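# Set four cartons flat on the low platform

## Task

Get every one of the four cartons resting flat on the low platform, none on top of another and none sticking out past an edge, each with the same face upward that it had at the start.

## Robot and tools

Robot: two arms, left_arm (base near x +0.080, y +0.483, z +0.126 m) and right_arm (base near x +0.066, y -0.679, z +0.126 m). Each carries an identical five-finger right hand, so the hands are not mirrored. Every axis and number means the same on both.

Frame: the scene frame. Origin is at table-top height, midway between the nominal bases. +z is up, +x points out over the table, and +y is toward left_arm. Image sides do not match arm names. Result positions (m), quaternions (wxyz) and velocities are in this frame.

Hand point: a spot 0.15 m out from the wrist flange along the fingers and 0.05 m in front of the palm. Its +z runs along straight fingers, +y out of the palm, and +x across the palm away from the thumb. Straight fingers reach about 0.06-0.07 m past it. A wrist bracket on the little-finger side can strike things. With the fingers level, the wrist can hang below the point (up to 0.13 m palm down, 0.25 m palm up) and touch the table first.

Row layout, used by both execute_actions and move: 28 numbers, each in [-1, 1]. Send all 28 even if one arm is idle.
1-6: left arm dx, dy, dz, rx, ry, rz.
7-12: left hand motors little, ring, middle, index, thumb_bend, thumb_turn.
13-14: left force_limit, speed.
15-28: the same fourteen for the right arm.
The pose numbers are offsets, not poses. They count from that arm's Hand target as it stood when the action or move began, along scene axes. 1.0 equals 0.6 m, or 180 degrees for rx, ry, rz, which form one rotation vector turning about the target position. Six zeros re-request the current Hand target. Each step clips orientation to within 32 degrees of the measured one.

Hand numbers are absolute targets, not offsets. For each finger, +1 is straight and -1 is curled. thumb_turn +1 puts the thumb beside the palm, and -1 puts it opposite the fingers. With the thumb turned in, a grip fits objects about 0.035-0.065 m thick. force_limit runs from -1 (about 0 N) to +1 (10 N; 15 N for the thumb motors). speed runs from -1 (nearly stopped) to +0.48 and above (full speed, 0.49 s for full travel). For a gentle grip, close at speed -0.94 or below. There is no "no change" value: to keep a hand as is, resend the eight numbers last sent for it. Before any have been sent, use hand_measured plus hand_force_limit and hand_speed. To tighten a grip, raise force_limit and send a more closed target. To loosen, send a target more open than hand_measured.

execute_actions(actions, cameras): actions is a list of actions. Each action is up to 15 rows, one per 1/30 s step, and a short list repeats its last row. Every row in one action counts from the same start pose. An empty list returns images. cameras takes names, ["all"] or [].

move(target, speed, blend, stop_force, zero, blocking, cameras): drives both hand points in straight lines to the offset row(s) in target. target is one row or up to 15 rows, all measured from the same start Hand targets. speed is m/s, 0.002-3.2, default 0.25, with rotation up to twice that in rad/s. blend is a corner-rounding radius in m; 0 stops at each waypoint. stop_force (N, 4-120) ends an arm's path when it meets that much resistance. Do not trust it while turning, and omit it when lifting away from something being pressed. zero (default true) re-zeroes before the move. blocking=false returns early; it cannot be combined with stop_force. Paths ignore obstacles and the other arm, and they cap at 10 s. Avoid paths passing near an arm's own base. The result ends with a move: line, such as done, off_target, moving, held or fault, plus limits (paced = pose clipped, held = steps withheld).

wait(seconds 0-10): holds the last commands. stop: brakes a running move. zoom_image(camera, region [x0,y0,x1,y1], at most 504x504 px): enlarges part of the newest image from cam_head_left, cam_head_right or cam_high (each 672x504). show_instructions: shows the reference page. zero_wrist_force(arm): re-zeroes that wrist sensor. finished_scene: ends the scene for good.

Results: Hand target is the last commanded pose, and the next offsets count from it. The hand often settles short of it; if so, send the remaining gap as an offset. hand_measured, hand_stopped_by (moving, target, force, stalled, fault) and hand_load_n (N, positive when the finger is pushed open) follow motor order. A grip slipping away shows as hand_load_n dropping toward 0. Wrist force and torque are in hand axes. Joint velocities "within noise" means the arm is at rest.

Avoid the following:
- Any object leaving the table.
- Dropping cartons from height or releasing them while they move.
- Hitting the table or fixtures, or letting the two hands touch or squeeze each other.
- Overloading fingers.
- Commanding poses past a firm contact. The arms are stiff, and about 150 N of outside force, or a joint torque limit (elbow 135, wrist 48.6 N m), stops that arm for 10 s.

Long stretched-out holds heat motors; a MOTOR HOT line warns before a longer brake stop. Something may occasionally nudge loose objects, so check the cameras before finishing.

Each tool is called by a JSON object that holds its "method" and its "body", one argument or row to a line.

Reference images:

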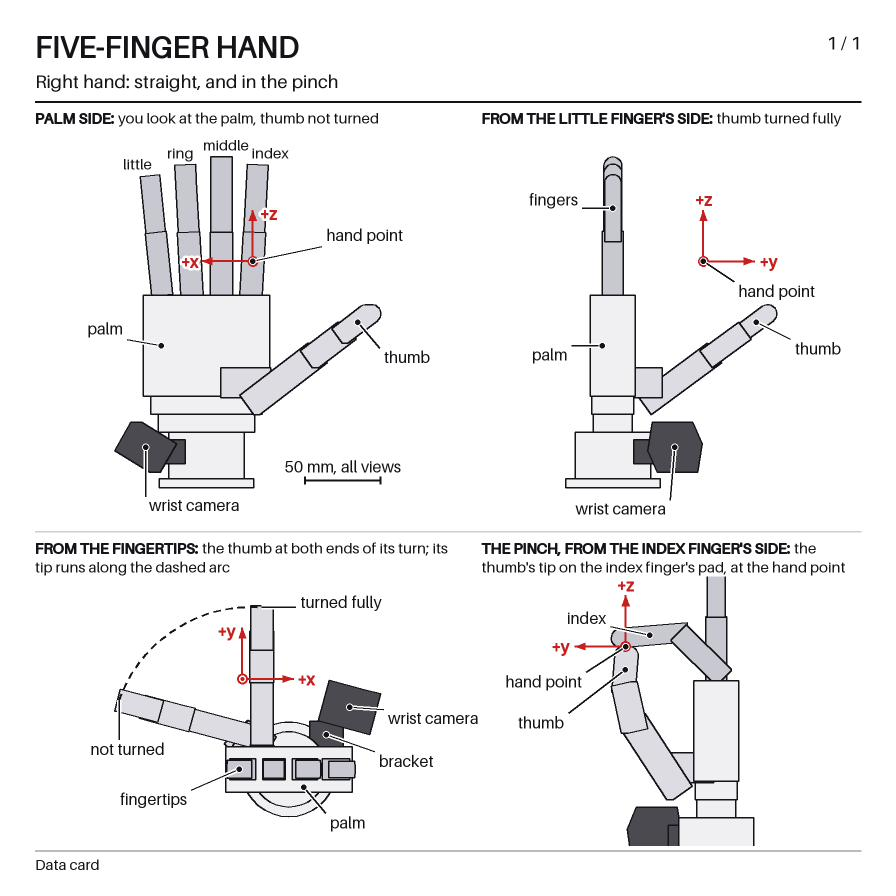

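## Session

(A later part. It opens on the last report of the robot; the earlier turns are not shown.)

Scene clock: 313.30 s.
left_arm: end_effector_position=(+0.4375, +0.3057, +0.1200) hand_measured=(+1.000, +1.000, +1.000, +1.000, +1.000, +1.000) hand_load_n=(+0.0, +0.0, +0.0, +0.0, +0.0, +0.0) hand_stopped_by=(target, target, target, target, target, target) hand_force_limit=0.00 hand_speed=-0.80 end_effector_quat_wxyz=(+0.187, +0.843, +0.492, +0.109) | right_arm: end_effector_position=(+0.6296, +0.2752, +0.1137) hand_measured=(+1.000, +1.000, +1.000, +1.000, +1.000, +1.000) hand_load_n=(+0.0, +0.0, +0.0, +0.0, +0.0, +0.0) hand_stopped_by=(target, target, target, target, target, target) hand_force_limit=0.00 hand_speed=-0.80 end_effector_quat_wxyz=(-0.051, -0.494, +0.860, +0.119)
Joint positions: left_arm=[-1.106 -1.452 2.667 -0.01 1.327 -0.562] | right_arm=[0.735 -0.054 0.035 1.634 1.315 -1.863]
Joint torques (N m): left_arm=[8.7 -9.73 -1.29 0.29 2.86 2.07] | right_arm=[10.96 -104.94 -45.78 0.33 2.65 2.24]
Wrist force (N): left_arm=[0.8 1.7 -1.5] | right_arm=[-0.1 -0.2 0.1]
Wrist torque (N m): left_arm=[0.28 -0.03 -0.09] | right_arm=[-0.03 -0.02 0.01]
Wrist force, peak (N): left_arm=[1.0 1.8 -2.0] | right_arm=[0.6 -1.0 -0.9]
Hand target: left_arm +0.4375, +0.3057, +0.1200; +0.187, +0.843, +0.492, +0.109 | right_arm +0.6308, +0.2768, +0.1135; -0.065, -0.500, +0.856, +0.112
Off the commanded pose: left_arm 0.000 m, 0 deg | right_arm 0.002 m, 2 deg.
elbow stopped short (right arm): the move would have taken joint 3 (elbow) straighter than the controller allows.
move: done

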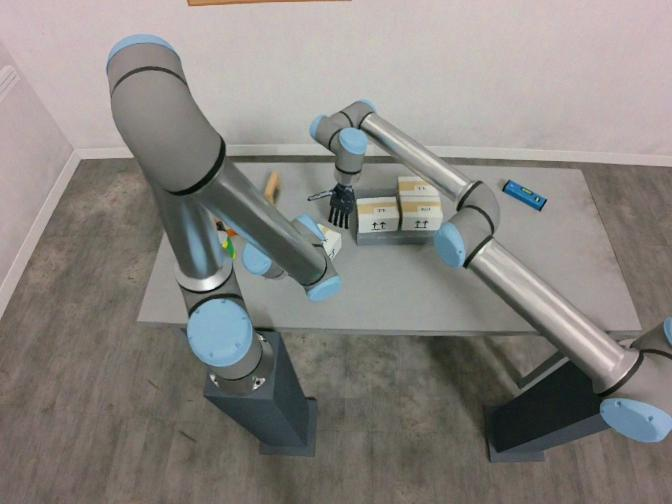

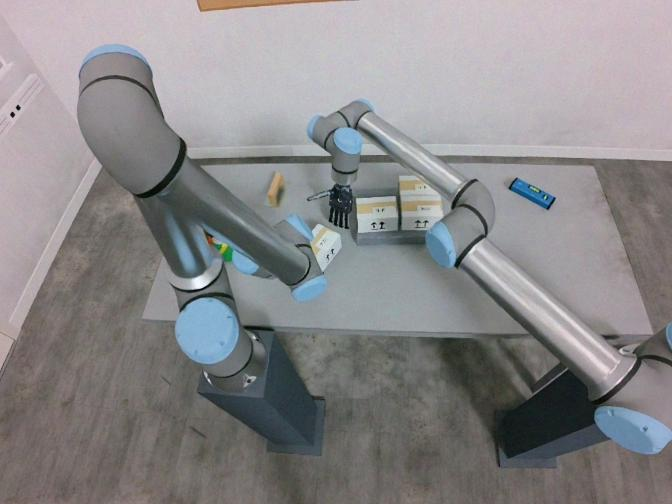

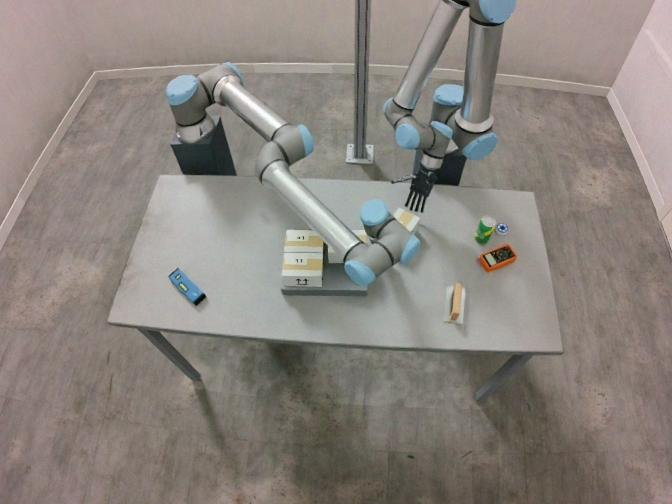

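{"method": "move", "body": {
  "target": [0.087, -0.0492, 0, 0,0,0, 1,1,1,1,1,1,0,-0.8, -0.087,0.0492,0,0,0,0, 1,1,1,1,1,1,0,-0.8],
  "cameras": ["all"],
  "speed": 0.03,
  "stop_force": 6
}}

{"method": "zoom_image", "body": {
  "camera": "cam_high",
  "region": [350, 170, 450, 270]
}}

{"method": "zoom_image", "body": {
  "camera": "cam_head_right",
  "region": [280, 190, 380, 290]
}}

Scene clock: 337.67 s.
left_arm: end_effector_position=(+0.4795, +0.2819, +0.1201) hand_measured=(+1.000, +1.000, +1.000, +1.000, +1.000, +1.000) hand_load_n=(+0.0, +0.0, +0.5, +0.0, +0.0, -0.5) hand_stopped_by=(target, target, target, target, target, target) hand_force_limit=0.00 hand_speed=-0.80 end_effector_quat_wxyz=(+0.187, +0.843, +0.492, +0.109) | right_arm: end_effector_position=(+0.5878, +0.2993, +0.1134) hand_measured=(+1.000, +1.000, +1.000, +1.000, +1.000, +1.000) hand_load_n=(+0.0, +0.0, +0.5, +0.0, +0.0, +0.0) hand_stopped_by=(target, target, target, target, target, target) hand_force_limit=0.00 hand_speed=-0.80 end_effector_quat_wxyz=(-0.059, -0.497, +0.858, +0.116)
Joint positions: left_arm=[-0.976 -1.387 2.558 0.006 1.375 -0.439] | right_arm=[0.779 -0.053 0.035 1.64 1.316 -1.826]
Joint torques (N m): left_arm=[-7.11 -39.91 -5.98 -0.05 -4.93 -1.59] | right_arm=[-6.27 -105.51 -34.95 8.15 -0.17 -3.02]
Wrist force (N): left_arm=[-0.1 -1.7 -5.2] | right_arm=[-3.0 -3.6 -0.6]
Wrist torque (N m): left_arm=[0.70 -0.08 0.10] | right_arm=[0.32 0.18 -0.28]
Wrist force, peak (N): left_arm=[-2.8 -12.3 -17.7] | right_arm=[-3.3 -19.9 -9.7]
Hand target: left_arm +0.4795, +0.2819, +0.1201; +0.187, +0.843, +0.492, +0.109 (not the last commanded pose) | right_arm +0.5878, +0.2993, +0.1134; -0.059, -0.497, +0.858, +0.116 (not the last commanded pose)
Off the commanded pose: left_arm 0.012 m, 0 deg | right_arm 0.012 m, 1 deg.
elbow stopped short (right arm): the move would have taken joint 3 (elbow) straighter than the controller allows.
move: contact (left_arm, right_arm)

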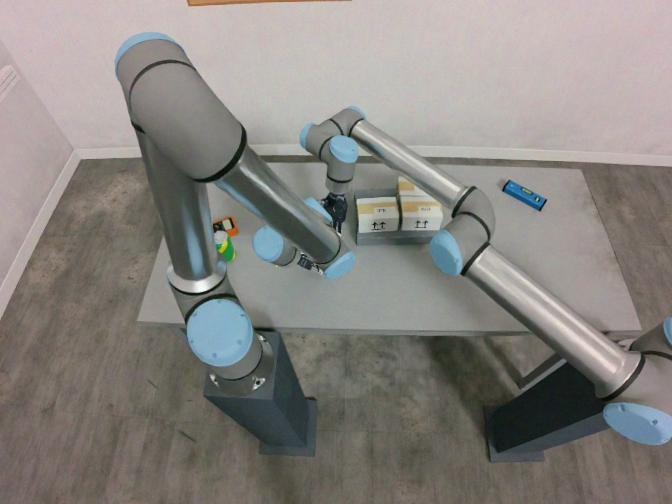

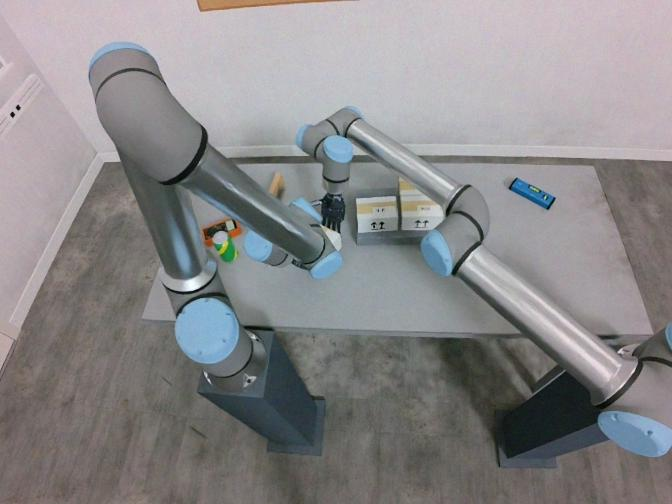

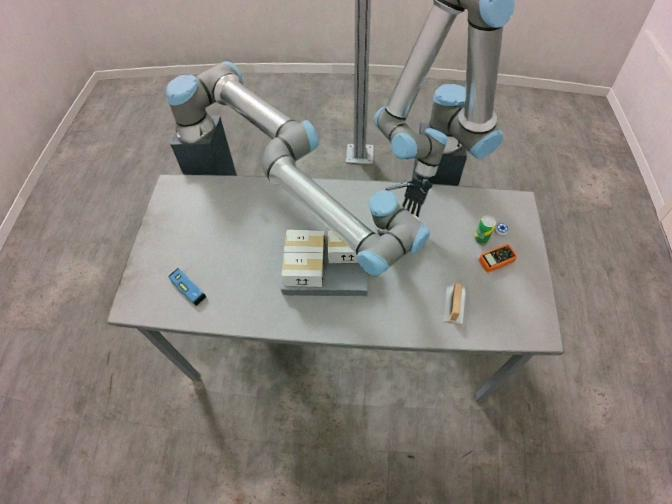

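Scaled by 5.040 from the camera's 672x504 image, which has a finer 960x720 frame.

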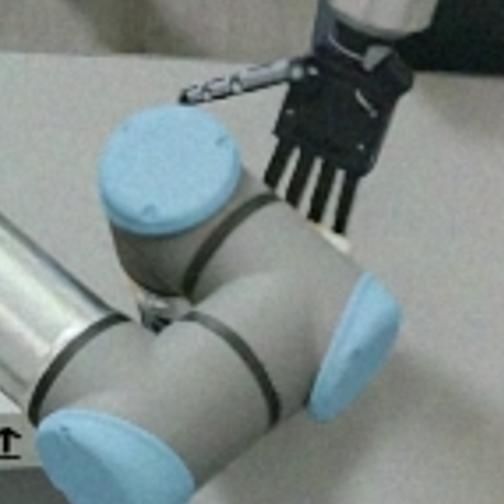

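Scaled by 5.040 from the camera's 672x504 image, which has a finer 960x720 frame.

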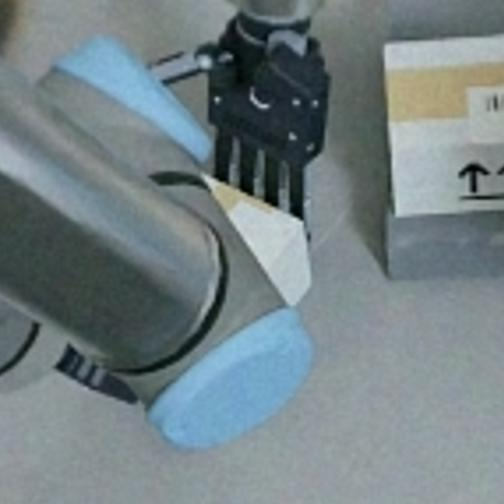

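{"method": "move", "body": {
  "target": [
    [0.0022, 0.0243, 0, 0,0,-0.08125, 1,1,1,1,1,1,0,-0.8, 0.0013,-0.0198,0,0,0,-0.08125, 1,1,1,1,1,1,0,-0.8],
    [0.0092, 0.0485, 0, 0,0,-0.1625, 1,1,1,1,1,1,0,-0.8, -0.0013,-0.0403,0,0,0,-0.1625, 1,1,1,1,1,1,0,-0.8]
  ],
  "cameras": ["all"],
  "speed": 0.1,
  "blend": [0.005,0]
}}

{"method": "zoom_image", "body": {
  "camera": "cam_high",
  "region": [350, 170, 450, 270]
}}

{"method": "zoom_image", "body": {
  "camera": "cam_head_right",
  "region": [280, 190, 380, 290]
}}

Scene clock: 363.60 s.
left_arm: end_effector_position=(+0.4851, +0.3110, +0.1201) hand_measured=(+1.000, +1.000, +1.000, +1.000, +1.000, +1.000) hand_load_n=(+0.0, +0.0, +1.0, +0.0, +0.0, +0.0) hand_stopped_by=(target, target, target, target, target, target) hand_force_limit=0.00 hand_speed=-0.80 end_effector_quat_wxyz=(+0.209, +0.940, +0.264, +0.058) | right_arm: end_effector_position=(+0.5870, +0.2752, +0.1134) hand_measured=(+1.000, +1.000, +1.000, +1.000, +1.000, +1.000) hand_load_n=(+0.0, +0.0, +2.0, +0.0, +0.0, +0.0) hand_stopped_by=(target, target, target, target, target, target) hand_force_limit=0.00 hand_speed=-0.80 end_effector_quat_wxyz=(-0.028, -0.265, +0.956, +0.127)
Joint positions: left_arm=[-0.553 -1.307 2.43 0.05 1.758 0.417] | right_arm=[0.781 -0.412 0.745 1.155 1.324 -1.298]
Joint torques (N m): left_arm=[6.42 -26.66 -32.63 0.65 3 2.2] | right_arm=[24.36 -119.96 -24.43 -0.5 -1.77 2.66]
Wrist force (N): left_arm=[-4.7 -5.4 -16.8] | right_arm=[-4.6 -12.6 -3.9]
Wrist torque (N m): left_arm=[1.75 -0.02 -0.52] | right_arm=[1.09 0.19 -0.70]
Wrist force, peak (N): left_arm=[-5.7 -11.6 -19.4] | right_arm=[-5.7 -18.7 -6.1]
Hand target: left_arm +0.4851, +0.3110, +0.1201; +0.209, +0.940, +0.263, +0.058 | right_arm +0.5870, +0.2752, +0.1134; -0.028, -0.264, +0.956, +0.127
Off the commanded pose: left_arm 0.000 m, 0 deg | right_arm 0.000 m, 0 deg.
move: done

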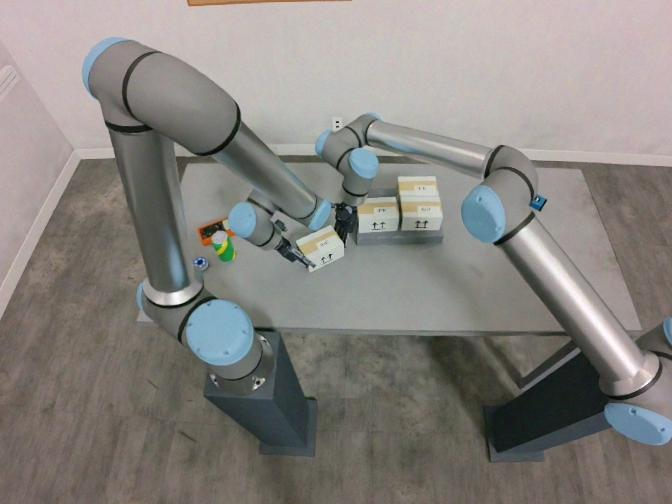

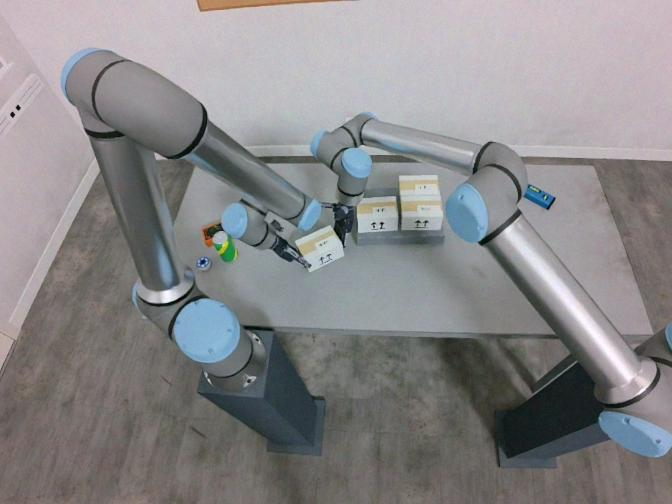

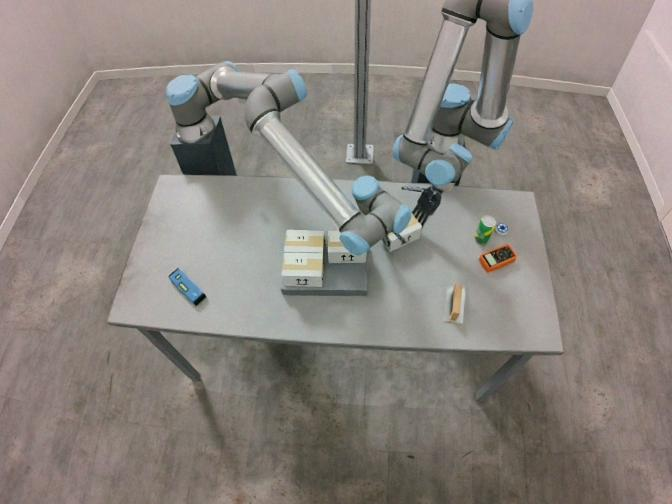

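Scaled by 5.040 from the camera's 672x504 image, which has a finer 960x720 frame.

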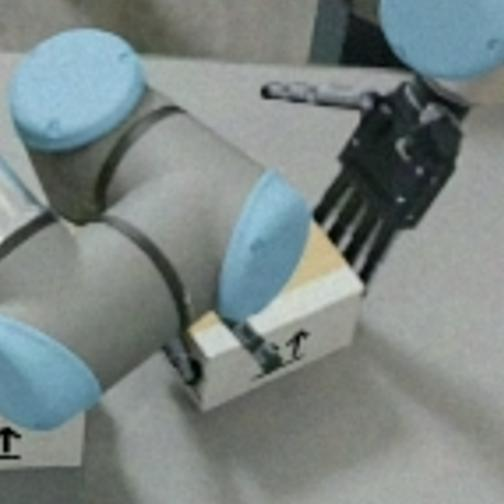

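Scaled by 5.040 from the camera's 672x504 image, which has a finer 960x720 frame.

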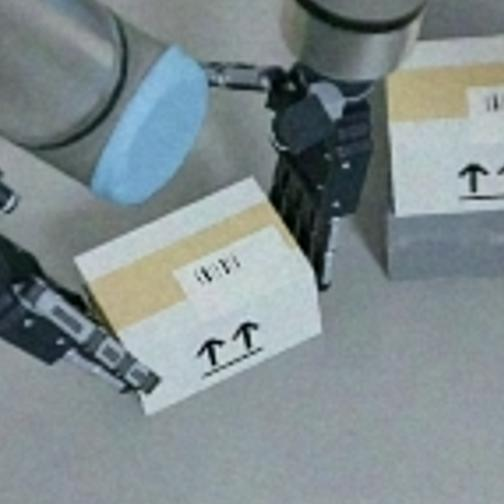

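{"method": "move", "body": {
  "target": [
    [0.0130, 0.0217, 0, 0,0,-0.08125, 1,1,1,1,1,1,0,-0.8, -0.0078,-0.0193,0,0,0,-0.08125, 1,1,1,1,1,1,0,-0.8],
    [0.0308, 0.0393, 0, 0,0,-0.1625, 1,1,1,1,1,1,0,-0.8, -0.0200,-0.0362,0,0,0,-0.1625, 1,1,1,1,1,1,0,-0.8]
  ],
  "cameras": ["all"],
  "speed": 0.1,
  "blend": [0.005,0]
}}

{"method": "zoom_image", "body": {
  "camera": "cam_high",
  "region": [350, 170, 450, 270]
}}

{"method": "zoom_image", "body": {
  "camera": "cam_head_right",
  "region": [280, 190, 380, 290]
}}

Scene clock: 387.33 s.
left_arm: end_effector_position=(+0.5031, +0.3341, +0.1201) hand_measured=(+1.000, +1.000, +1.000, +1.000, +1.000, +1.000) hand_load_n=(+0.0, +0.0, +0.5, -0.5, +0.0, +0.0) hand_stopped_by=(target, target, target, target, target, target) hand_force_limit=0.00 hand_speed=-0.80 end_effector_quat_wxyz=(+0.217, +0.976, +0.024, +0.005) | right_arm: end_effector_position=(+0.5752, +0.2539, +0.1135) hand_measured=(+1.000, +1.000, +1.000, +1.000, +1.000, +1.000) hand_load_n=(+0.0, +0.0, +0.5, +0.0, +0.0, +0.0) hand_stopped_by=(target, target, target, target, target, target) hand_force_limit=0.00 hand_speed=-0.80 end_effector_quat_wxyz=(+0.004, -0.021, +0.991, +0.130)
Joint positions: left_arm=[-0.342 -1.135 2.215 0.309 1.97 1.128] | right_arm=[0.824 -0.548 0.995 0.926 1.402 -0.75]
Joint torques (N m): left_arm=[-11.79 -62.22 -7.49 0.21 -2.4 -1.57] | right_arm=[-11.98 -92.95 -44.51 6.48 -3.81 -3.85]
Wrist force (N): left_arm=[1.1 -1.0 -6.6] | right_arm=[-2.7 -4.7 0.7]
Wrist torque (N m): left_arm=[0.74 0.09 0.15] | right_arm=[0.32 0.21 -0.16]
Wrist force, peak (N): left_arm=[-5.6 -7.9 -20.1] | right_arm=[-5.2 -15.9 -4.5]
Hand target: left_arm +0.5031, +0.3341, +0.1201; +0.217, +0.976, +0.024, +0.005 (not the last commanded pose) | right_arm +0.5753, +0.2539, +0.1134; +0.004, -0.021, +0.991, +0.130 (not the last commanded pose)
Off the commanded pose: left_arm 0.001 m, 1 deg | right_arm 0.001 m, 1 deg.
move: held (left_arm, right_arm; a check stopped the path); limits=held
pose unreachable (left arm): on one or more control steps of this call, first in action 0 (counted from 0), this arm could not follow its commanded pose, so it was not sent that pose on those steps. It may still have moved: this result reports where it is.
cause: moving toward the commanded pose would bring a part of the arm too close to another arm (a part of this arm just beyond joint 3 (elbow) and a part of the right arm just beyond its joint 4 (wrist 1), along the way the arms are being sent, or toward where that arm still pushes).
pose unreachable (right arm): on one or more control steps of this call, first in action 0 (counted from 0), this arm could not follow its commanded pose, so it was not sent that pose on those steps. It may still have moved: this result reports where it is.
cause: moving toward the commanded pose would bring a part of the arm too close to another arm (a part of this arm just beyond joint 4 (wrist 1) and a part of the left arm just beyond its joint 3 (elbow), along the way the arms are being sent, or toward where that arm still pushes).

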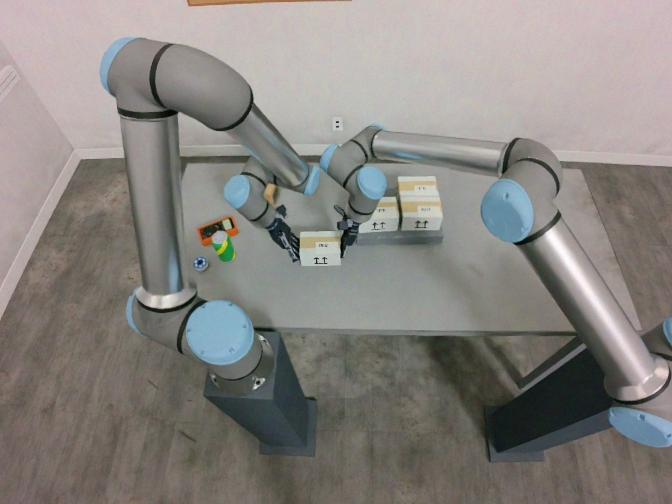

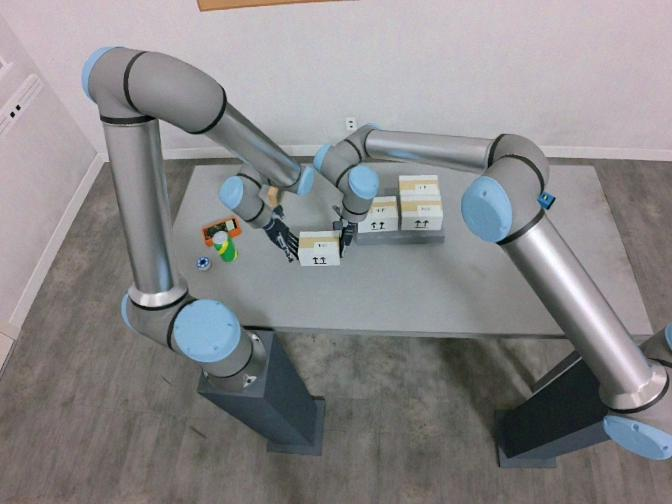

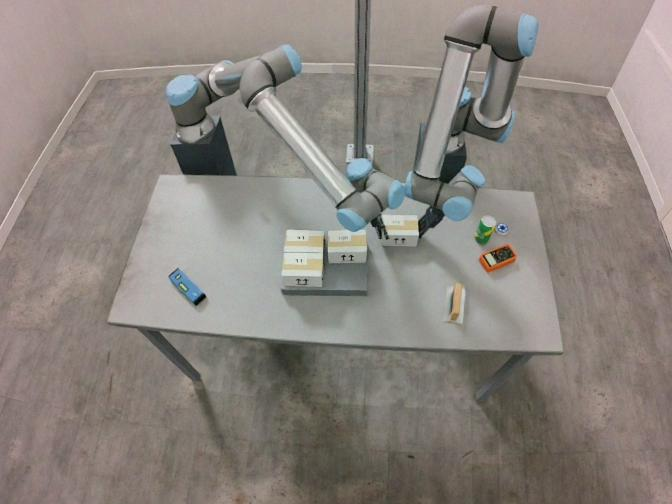

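Scaled by 5.040 from the camera's 672x504 image, which has a finer 960x720 frame.

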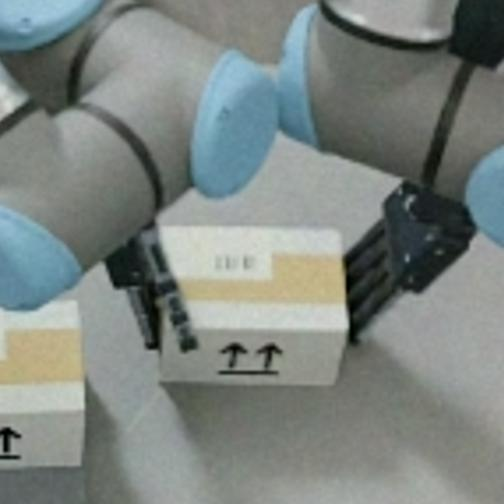

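Scaled by 5.040 from the camera's 672x504 image, which has a finer 960x720 frame.

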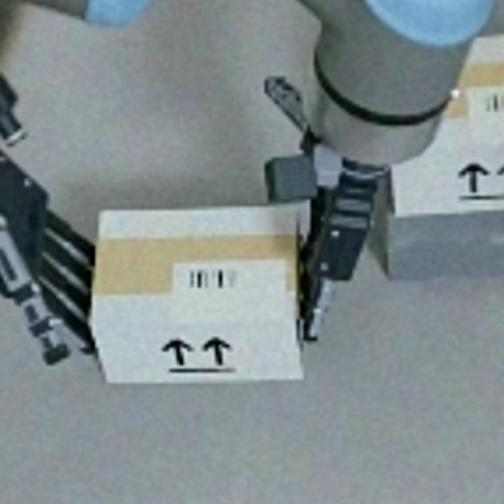

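{"method": "move", "body": {
  "target": [
    [-0.0012, 0.0222, 0.0065, -0.0555,-0.0027,0, 1,1,1,1,1,1,0,-0.8, 0,0.0,0,0,0,0, 1,1,1,1,1,1,0,-0.8],
    [-0.0012, 0.0222, 0.0065, -0.0555,-0.0027,0, 1,1,1,1,1,1,0,-0.8, 0,0.0017,0,0,0,0, 1,1,1,1,1,1,0,-0.8]
  ],
  "cameras": [],
  "speed": 0.06
}}

Scene clock: 414.63 s.
left_arm: end_effector_position=(+0.5023, +0.3474, +0.1240) hand_measured=(+1.000, +1.000, +1.000, +1.000, +1.000, +1.000) hand_load_n=(+0.0, +0.0, +3.5, +0.0, +0.0, +0.0) hand_stopped_by=(target, target, target, target, target, target) hand_force_limit=0.00 hand_speed=-0.80 end_effector_quat_wxyz=(+0.301, +0.953, +0.023, +0.007) | right_arm: end_effector_position=(+0.5754, +0.2547, +0.1134) hand_measured=(+1.000, +1.000, +1.000, +1.000, +1.000, +1.000) hand_load_n=(+0.0, +0.0, +3.5, +0.0, +0.0, +0.0) hand_stopped_by=(target, target, target, target, target, target) hand_force_limit=0.00 hand_speed=-0.80 end_effector_quat_wxyz=(+0.004, -0.021, +0.991, +0.130)
Joint positions: left_arm=[-0.231 -1.086 2.215 0.24 2.152 1.214] | right_arm=[0.824 -0.547 0.992 0.927 1.402 -0.75]
Joint torques (N m): left_arm=[2.65 -47.44 -30.27 -1.86 9.28 2.23] | right_arm=[28.02 -91.31 -49.42 2.58 -2.9 1.97]
Wrist force (N): left_arm=[-3.1 -15.8 -11.4] | right_arm=[-4.9 -19.4 -6.3]
Wrist torque (N m): left_arm=[2.12 0.02 -0.68] | right_arm=[1.83 0.05 -0.65]
Wrist force, peak (N): left_arm=[-3.1 -15.8 -11.4] | right_arm=[-4.9 -19.4 -6.3]
Hand target: left_arm +0.5023, +0.3474, +0.1240; +0.301, +0.953, +0.023, +0.007 | right_arm +0.5753, +0.2549, +0.1134; +0.004, -0.021, +0.991, +0.130
Off the commanded pose: left_arm 0.000 m, 0 deg | right_arm 0.000 m, 0 deg.
move: done
No camera images: "cameras" was empty.

{"method": "execute_actions", "body": {
  "actions": [
    [[0,0,0,0,0,0, 0.75,0.75,1,0.75,1,1,-0.3,-0.94, 0,0,0,0,0,0, 0.75,0.75,1,0.75,1,1,-0.3,-0.94]],
    [[0,0,0,0,0,0, 0.75,0.75,1,0.75,1,1,-0.3,-0.94, 0,0,0,0,0,0, 0.75,0.75,1,0.75,1,1,-0.3,-0.94]],
    [[0,0,0,0,0,0, 0.75,0.75,1,0.75,1,1,-0.3,-0.94, 0,0,0,0,0,0, 0.75,0.75,1,0.75,1,1,-0.3,-0.94]],
    [[0,0,0,0,0,0, 0.75,0.75,1,0.75,1,1,-0.3,-0.94, 0,0,0,0,0,0, 0.75,0.75,1,0.75,1,1,-0.3,-0.94]]
  ],
  "cameras": ["all"]
}}

{"method": "zoom_image", "body": {
  "camera": "cam_high",
  "region": [350, 170, 450, 270]
}}

{"method": "zoom_image", "body": {
  "camera": "cam_head_right",
  "region": [280, 190, 380, 290]
}}

Scene clock: 438.93 s.
left_arm: end_effector_position=(+0.5023, +0.3474, +0.1240) hand_measured=(+0.878, +0.962, +1.000, +0.962, +1.000, +1.000) hand_load_n=(+3.5, +5.0, +3.0, +4.5, -0.5, +0.0) hand_stopped_by=(force, force, target, force, target, target) hand_force_limit=-0.30 hand_speed=-0.94 end_effector_quat_wxyz=(+0.301, +0.953, +0.023, +0.007) | right_arm: end_effector_position=(+0.5753, +0.2549, +0.1134) hand_measured=(+0.962, +0.990, +1.000, +0.984, +1.000, +1.000) hand_load_n=(+4.5, +4.5, +3.0, +4.0, +0.0, +0.0) hand_stopped_by=(force, force, target, force, target, target) hand_force_limit=-0.30 hand_speed=-0.94 end_effector_quat_wxyz=(+0.004, -0.021, +0.991, +0.130)
Joint positions: left_arm=[-0.231 -1.086 2.215 0.24 2.152 1.214] | right_arm=[0.824 -0.547 0.992 0.927 1.402 -0.749]
Joint torques (N m): left_arm=[-2.1 -48.78 -32.12 -1.88 9.74 1.72] | right_arm=[27.95 -106.73 -49.94 -7 -6.96 1.99]
Wrist force (N): left_arm=[-2.9 -23.2 -17.5] | right_arm=[-5.6 -28.1 -7.7]
Wrist torque (N m): left_arm=[3.05 0.09 -0.94] | right_arm=[2.40 0.04 -1.04]
Wrist force, peak (N): left_arm=[-3.6 -23.9 -17.4] | right_arm=[-5.9 -28.4 -7.4]
Hand target: left_arm +0.5023, +0.3474, +0.1240; +0.301, +0.953, +0.023, +0.007 | right_arm +0.5753, +0.2549, +0.1134; +0.004, -0.021, +0.991, +0.130
Off the commanded pose: left_arm 0.000 m, 0 deg | right_arm 0.000 m, 0 deg.

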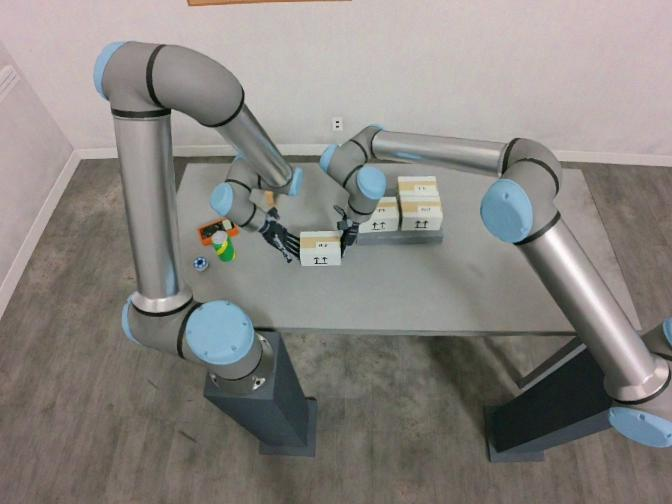

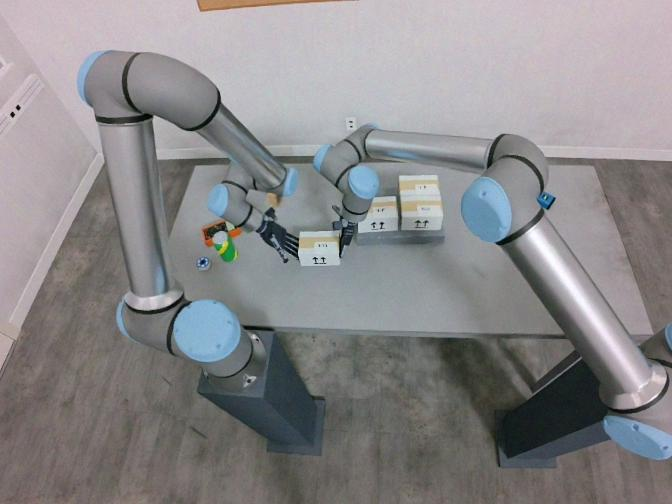

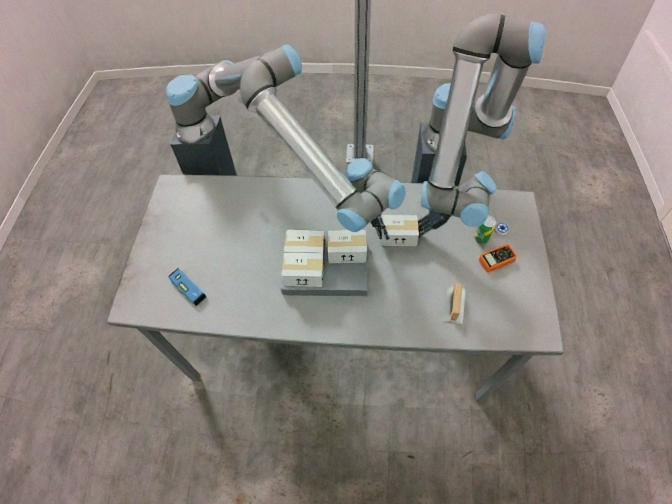

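Scaled by 5.040 from the camera's 672x504 image, which has a finer 960x720 frame.

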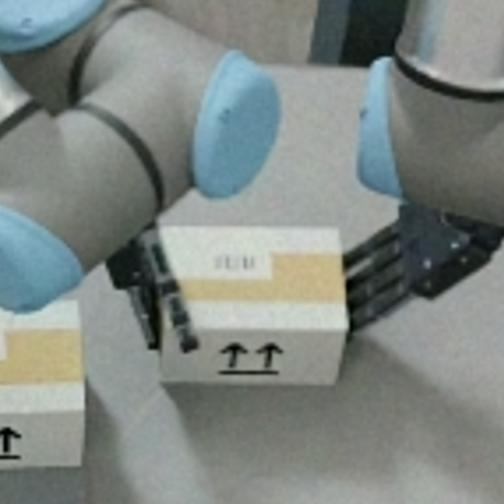

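Scaled by 5.040 from the camera's 672x504 image, which has a finer 960x720 frame.

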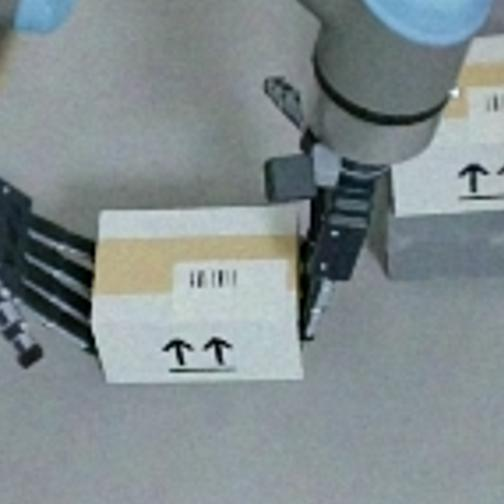

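{"method": "move", "body": {
  "target": [0,0,0.03,0,0,0, 0.75,0.75,1,0.75,1,1,-0.3,-0.94, 0,-0.0017,0.03,0,0,0, 0.75,0.75,1,0.75,1,1,-0.3,-0.94],
  "cameras": ["all"],
  "speed": 0.05
}}

{"method": "zoom_image", "body": {
  "camera": "cam_high",
  "region": [350, 170, 450, 270]
}}

{"method": "zoom_image", "body": {
  "camera": "cam_head_right",
  "region": [280, 190, 380, 290]
}}

Scene clock: 446.40 s.
left_arm: end_effector_position=(+0.5024, +0.3474, +0.1418) hand_measured=(+0.876, +0.962, +1.000, +0.962, +1.000, +1.000) hand_load_n=(+0.5, +2.0, +2.0, +2.0, +0.0, +0.0) hand_stopped_by=(force, force, target, force, target, target) hand_force_limit=-0.30 hand_speed=-0.94 end_effector_quat_wxyz=(+0.301, +0.953, +0.023, +0.007) | right_arm: end_effector_position=(+0.5753, +0.2540, +0.1312) hand_measured=(+0.962, +0.990, +1.000, +0.984, +1.000, +1.000) hand_load_n=(+1.0, +2.5, +2.0, +2.5, +0.0, +0.0) hand_stopped_by=(force, force, target, force, target, target) hand_force_limit=-0.30 hand_speed=-0.94 end_effector_quat_wxyz=(+0.004, -0.021, +0.991, +0.130)
Joint positions: left_arm=[-0.231 -1.118 2.212 0.275 2.152 1.214] | right_arm=[0.823 -0.563 0.99 0.946 1.402 -0.75]
Joint torques (N m): left_arm=[-11.92 -65.37 -29.95 4.27 6.91 0.75] | right_arm=[0.23 -116.95 -49.77 2.89 -6.68 -2.99]
Wrist force (N): left_arm=[-2.1 -13.1 -9.9] | right_arm=[-4.0 -16.3 -3.1]
Wrist torque (N m): left_arm=[1.85 0.05 -0.61] | right_arm=[1.44 0.04 -0.52]
Wrist force, peak (N): left_arm=[-2.9 -23.7 -17.8] | right_arm=[-5.4 -28.9 -5.5]
Hand target: left_arm +0.5023, +0.3474, +0.1420; +0.301, +0.953, +0.023, +0.007 | right_arm +0.5753, +0.2539, +0.1314; +0.004, -0.021, +0.991, +0.130
Off the commanded pose: left_arm 0.000 m, 0 deg | right_arm 0.000 m, 0 deg.
move: done

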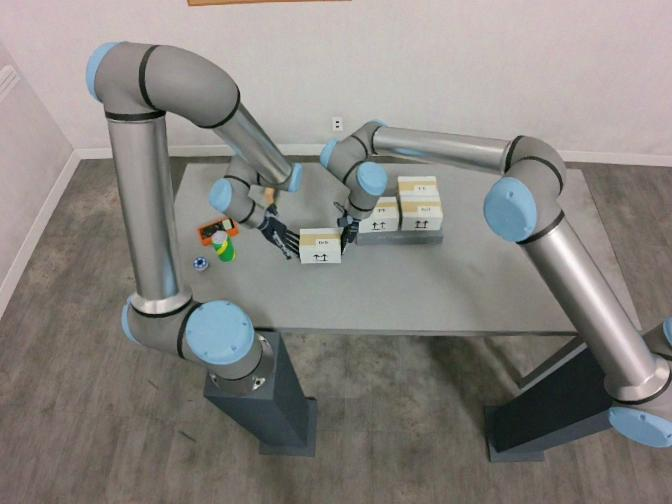

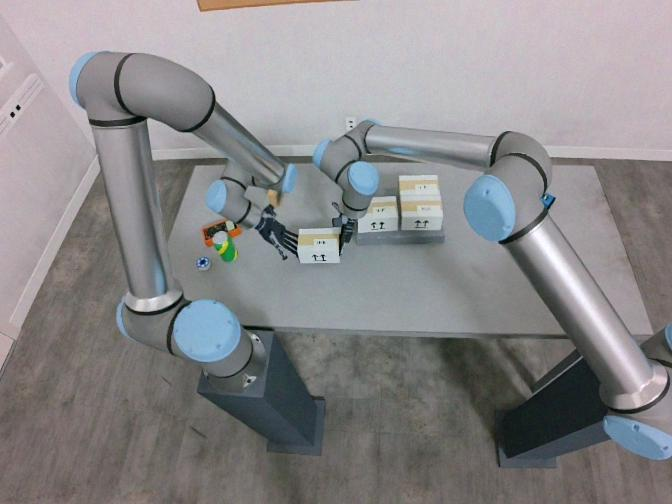

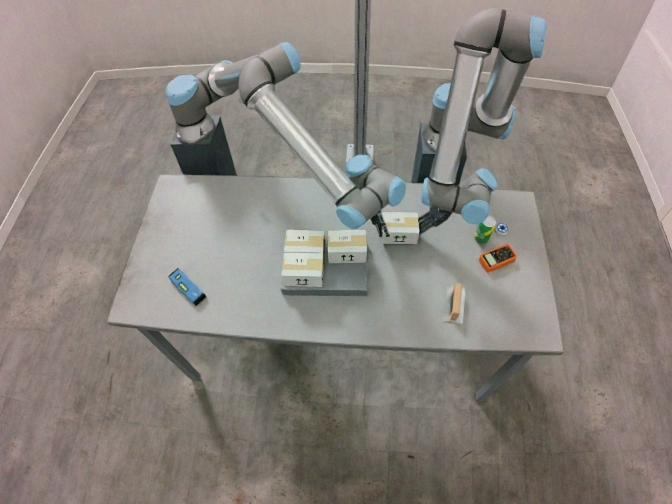

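Scaled by 5.040 from the camera's 672x504 image, which has a finer 960x720 frame.

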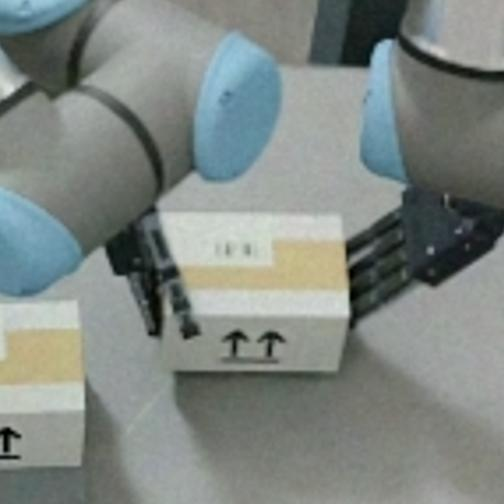

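Scaled by 5.040 from the camera's 672x504 image, which has a finer 960x720 frame.

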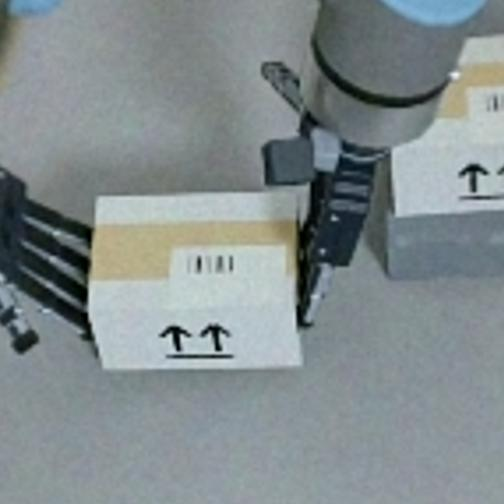

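{"method": "move", "body": {
  "target": [
    [0,0,0.1867,0,0,0, 0.75,0.75,1,0.75,1,1,-0.3,-0.94, 0,0,0.1867,0,0,0, 0.75,0.75,1,0.75,1,1,-0.3,-0.94],
    [0.1896,-0.1558,0.1867,0,0,0, 0.75,0.75,1,0.75,1,1,-0.3,-0.94, 0.1896,-0.1558,0.1867,0,0,0, 0.75,0.75,1,0.75,1,1,-0.3,-0.94]
  ],
  "cameras": ["all"],
  "speed": 0.12,
  "blend": [0.03,0]
}}

Scene clock: 479.43 s.
left_arm: end_effector_position=(+0.6160, +0.2540, +0.2540) hand_measured=(+0.876, +0.962, +1.000, +0.962, +1.000, +1.000) hand_load_n=(+1.5, +2.5, +2.5, +2.0, +0.0, +0.0) hand_stopped_by=(force, force, target, force, target, target) hand_force_limit=-0.30 hand_speed=-0.94 end_effector_quat_wxyz=(+0.301, +0.953, +0.023, +0.007) | right_arm: end_effector_position=(+0.6889, +0.1605, +0.2434) hand_measured=(+0.962, +0.990, +1.000, +0.984, +1.000, +1.000) hand_load_n=(+2.5, +3.0, +2.5, +2.5, +0.0, +0.0) hand_stopped_by=(force, force, target, force, target, target) hand_force_limit=-0.30 hand_speed=-0.94 end_effector_quat_wxyz=(+0.004, -0.021, +0.991, +0.130)
Joint positions: left_arm=[-0.348 -1.173 1.951 0.519 2.125 1.08] | right_arm=[0.664 -0.659 0.971 1.089 1.372 -0.91]
Joint torques (N m): left_arm=[-14.88 -54.45 -42.11 2.56 2 -1.82] | right_arm=[3.1 -90.09 -50.39 3.13 -8.71 -3.05]
Wrist force (N): left_arm=[-2.3 -16.5 -12.5] | right_arm=[-4.1 -20.2 -3.8]
Wrist torque (N m): left_arm=[2.23 0.10 -0.43] | right_arm=[1.78 0.08 -0.65]
Wrist force, peak (N): left_arm=[-2.5 -17.4 -13.3] | right_arm=[-4.7 -21.5 -4.4]
Hand target: left_arm +0.6161, +0.2539, +0.2540; +0.301, +0.953, +0.023, +0.007 | right_arm +0.6891, +0.1604, +0.2434; +0.004, -0.021, +0.991, +0.130
Off the commanded pose: left_arm 0.000 m, 0 deg | right_arm 0.000 m, 0 deg.
move: done

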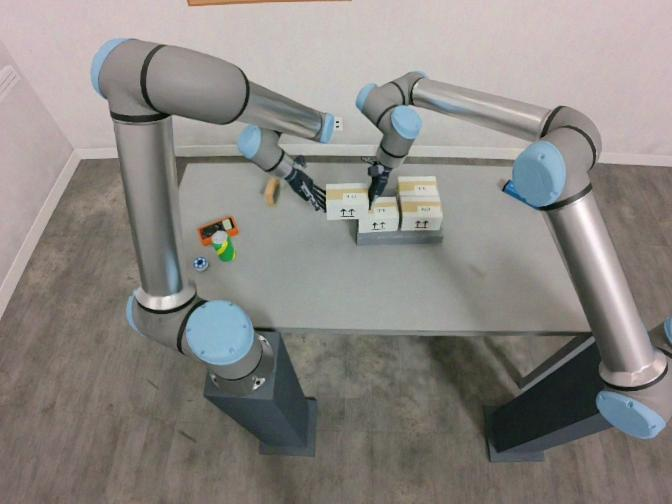

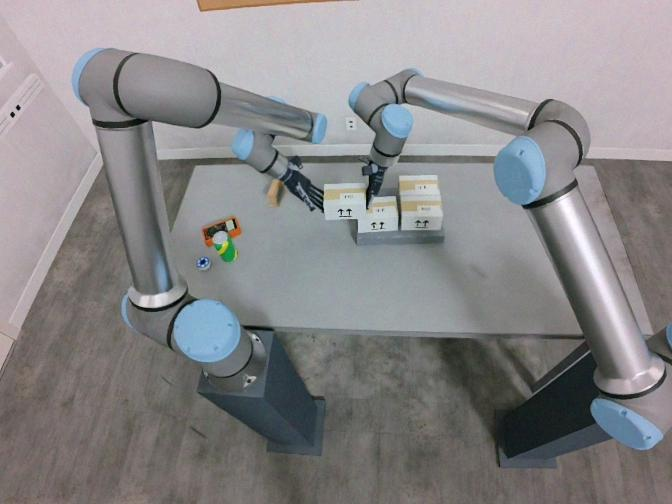

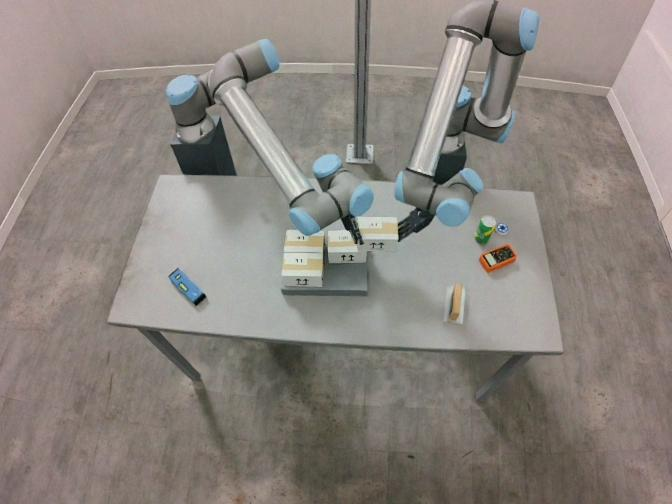

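{"method": "move", "body": {
  "target": [0.1896,-0.1558,0,0,0,0, 0.75,0.75,1,0.75,1,1,-0.3,-0.94, 0.1896,-0.1558,0,0,0,0, 0.75,0.75,1,0.75,1,1,-0.3,-0.94],
  "cameras": ["all"],
  "speed": 0.12
}}

{"method": "zoom_image", "body": {
  "camera": "cam_high",
  "region": [270, 210, 390, 305]
}}

{"method": "zoom_image", "body": {
  "camera": "cam_head_left",
  "region": [340, 130, 460, 250]
}}

{"method": "zoom_image", "body": {
  "camera": "cam_head_right",
  "region": [340, 130, 460, 250]
}}

Scene clock: 485.63 s.
left_arm: end_effector_position=(+0.7297, +0.1605, +0.2540) hand_measured=(+0.876, +0.962, +1.000, +0.962, +1.000, +1.000) hand_load_n=(+1.5, +3.0, +2.5, +2.5, +0.0, +0.0) hand_stopped_by=(force, force, target, force, target, target) hand_force_limit=-0.30 hand_speed=-0.94 end_effector_quat_wxyz=(+0.301, +0.953, +0.023, +0.007) | right_arm: end_effector_position=(+0.8027, +0.0670, +0.2434) hand_measured=(+0.962, +0.990, +1.000, +0.984, +1.000, +1.000) hand_load_n=(+3.5, +3.5, +3.0, +2.5, +0.0, +0.0) hand_stopped_by=(force, force, target, force, target, target) hand_force_limit=-0.30 hand_speed=-0.94 end_effector_quat_wxyz=(+0.004, -0.021, +0.991, +0.130)
Joint positions: left_arm=[-0.419 -1.017 1.682 0.591 2.104 1] | right_arm=[0.509 -0.63 0.924 1.14 1.349 -1.066]
Joint torques (N m): left_arm=[-19.98 -68.13 -47.32 1.6 2.33 -1.81] | right_arm=[5.72 -93.35 -49.12 3.96 -10.12 -3.07]
Wrist force (N): left_arm=[-1.9 -18.5 -14.3] | right_arm=[-4.4 -22.9 -5.0]
Wrist torque (N m): left_arm=[2.42 0.14 -0.44] | right_arm=[1.94 0.13 -0.74]
Wrist force, peak (N): left_arm=[-1.9 -18.8 -14.0] | right_arm=[-4.4 -22.9 -5.0]
Hand target: left_arm +0.7299, +0.1604, +0.2540; +0.301, +0.953, +0.023, +0.007 | right_arm +0.8028, +0.0670, +0.2434; +0.004, -0.021, +0.991, +0.130
Off the commanded pose: left_arm 0.000 m, 0 deg | right_arm 0.000 m, 0 deg.
move: done

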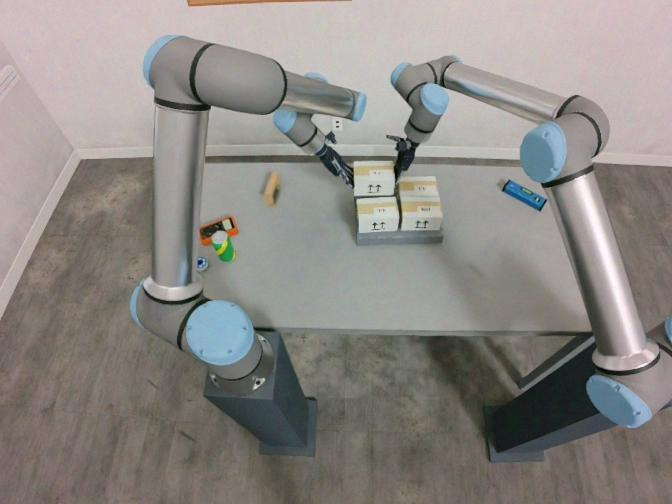

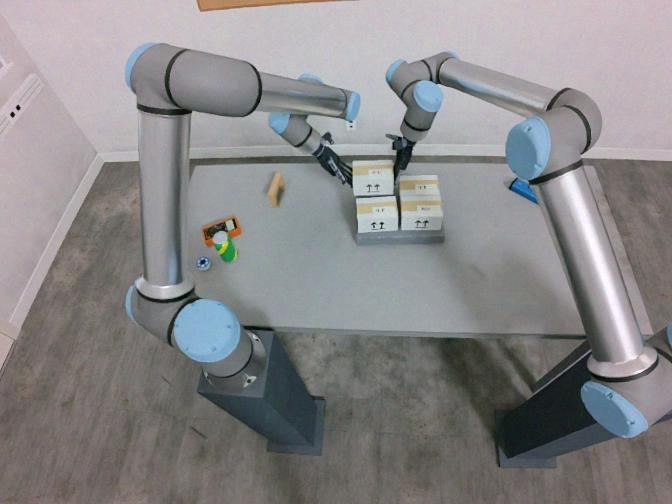

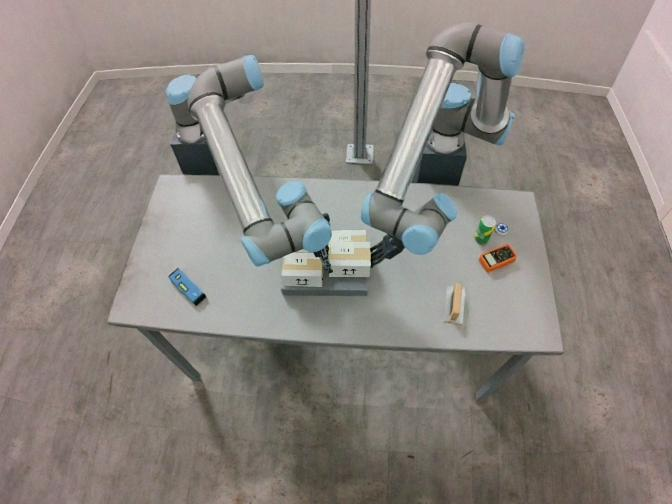

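Scaled by 4.200 from the camera's 672x504 image, which has a finer 960x720 frame.

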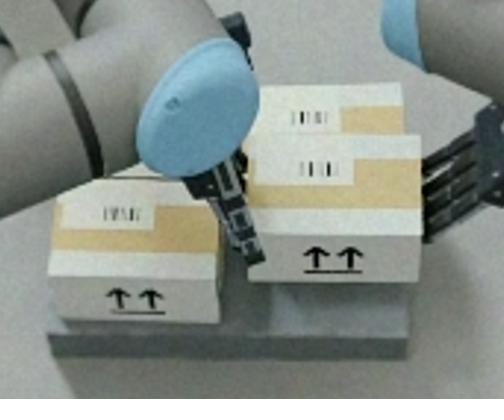

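Scaled by 4.200 from the camera's 672x504 image, which has a finer 960x720 frame.

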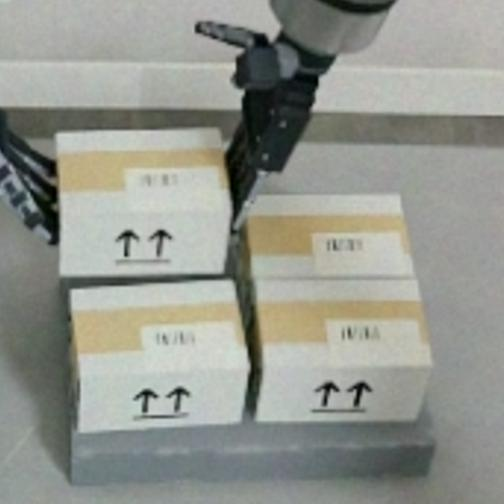

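Scaled by 4.200 from the camera's 672x504 image, which has a finer 960x720 frame.

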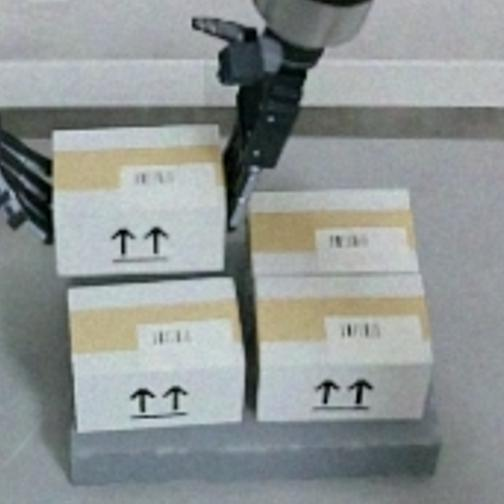

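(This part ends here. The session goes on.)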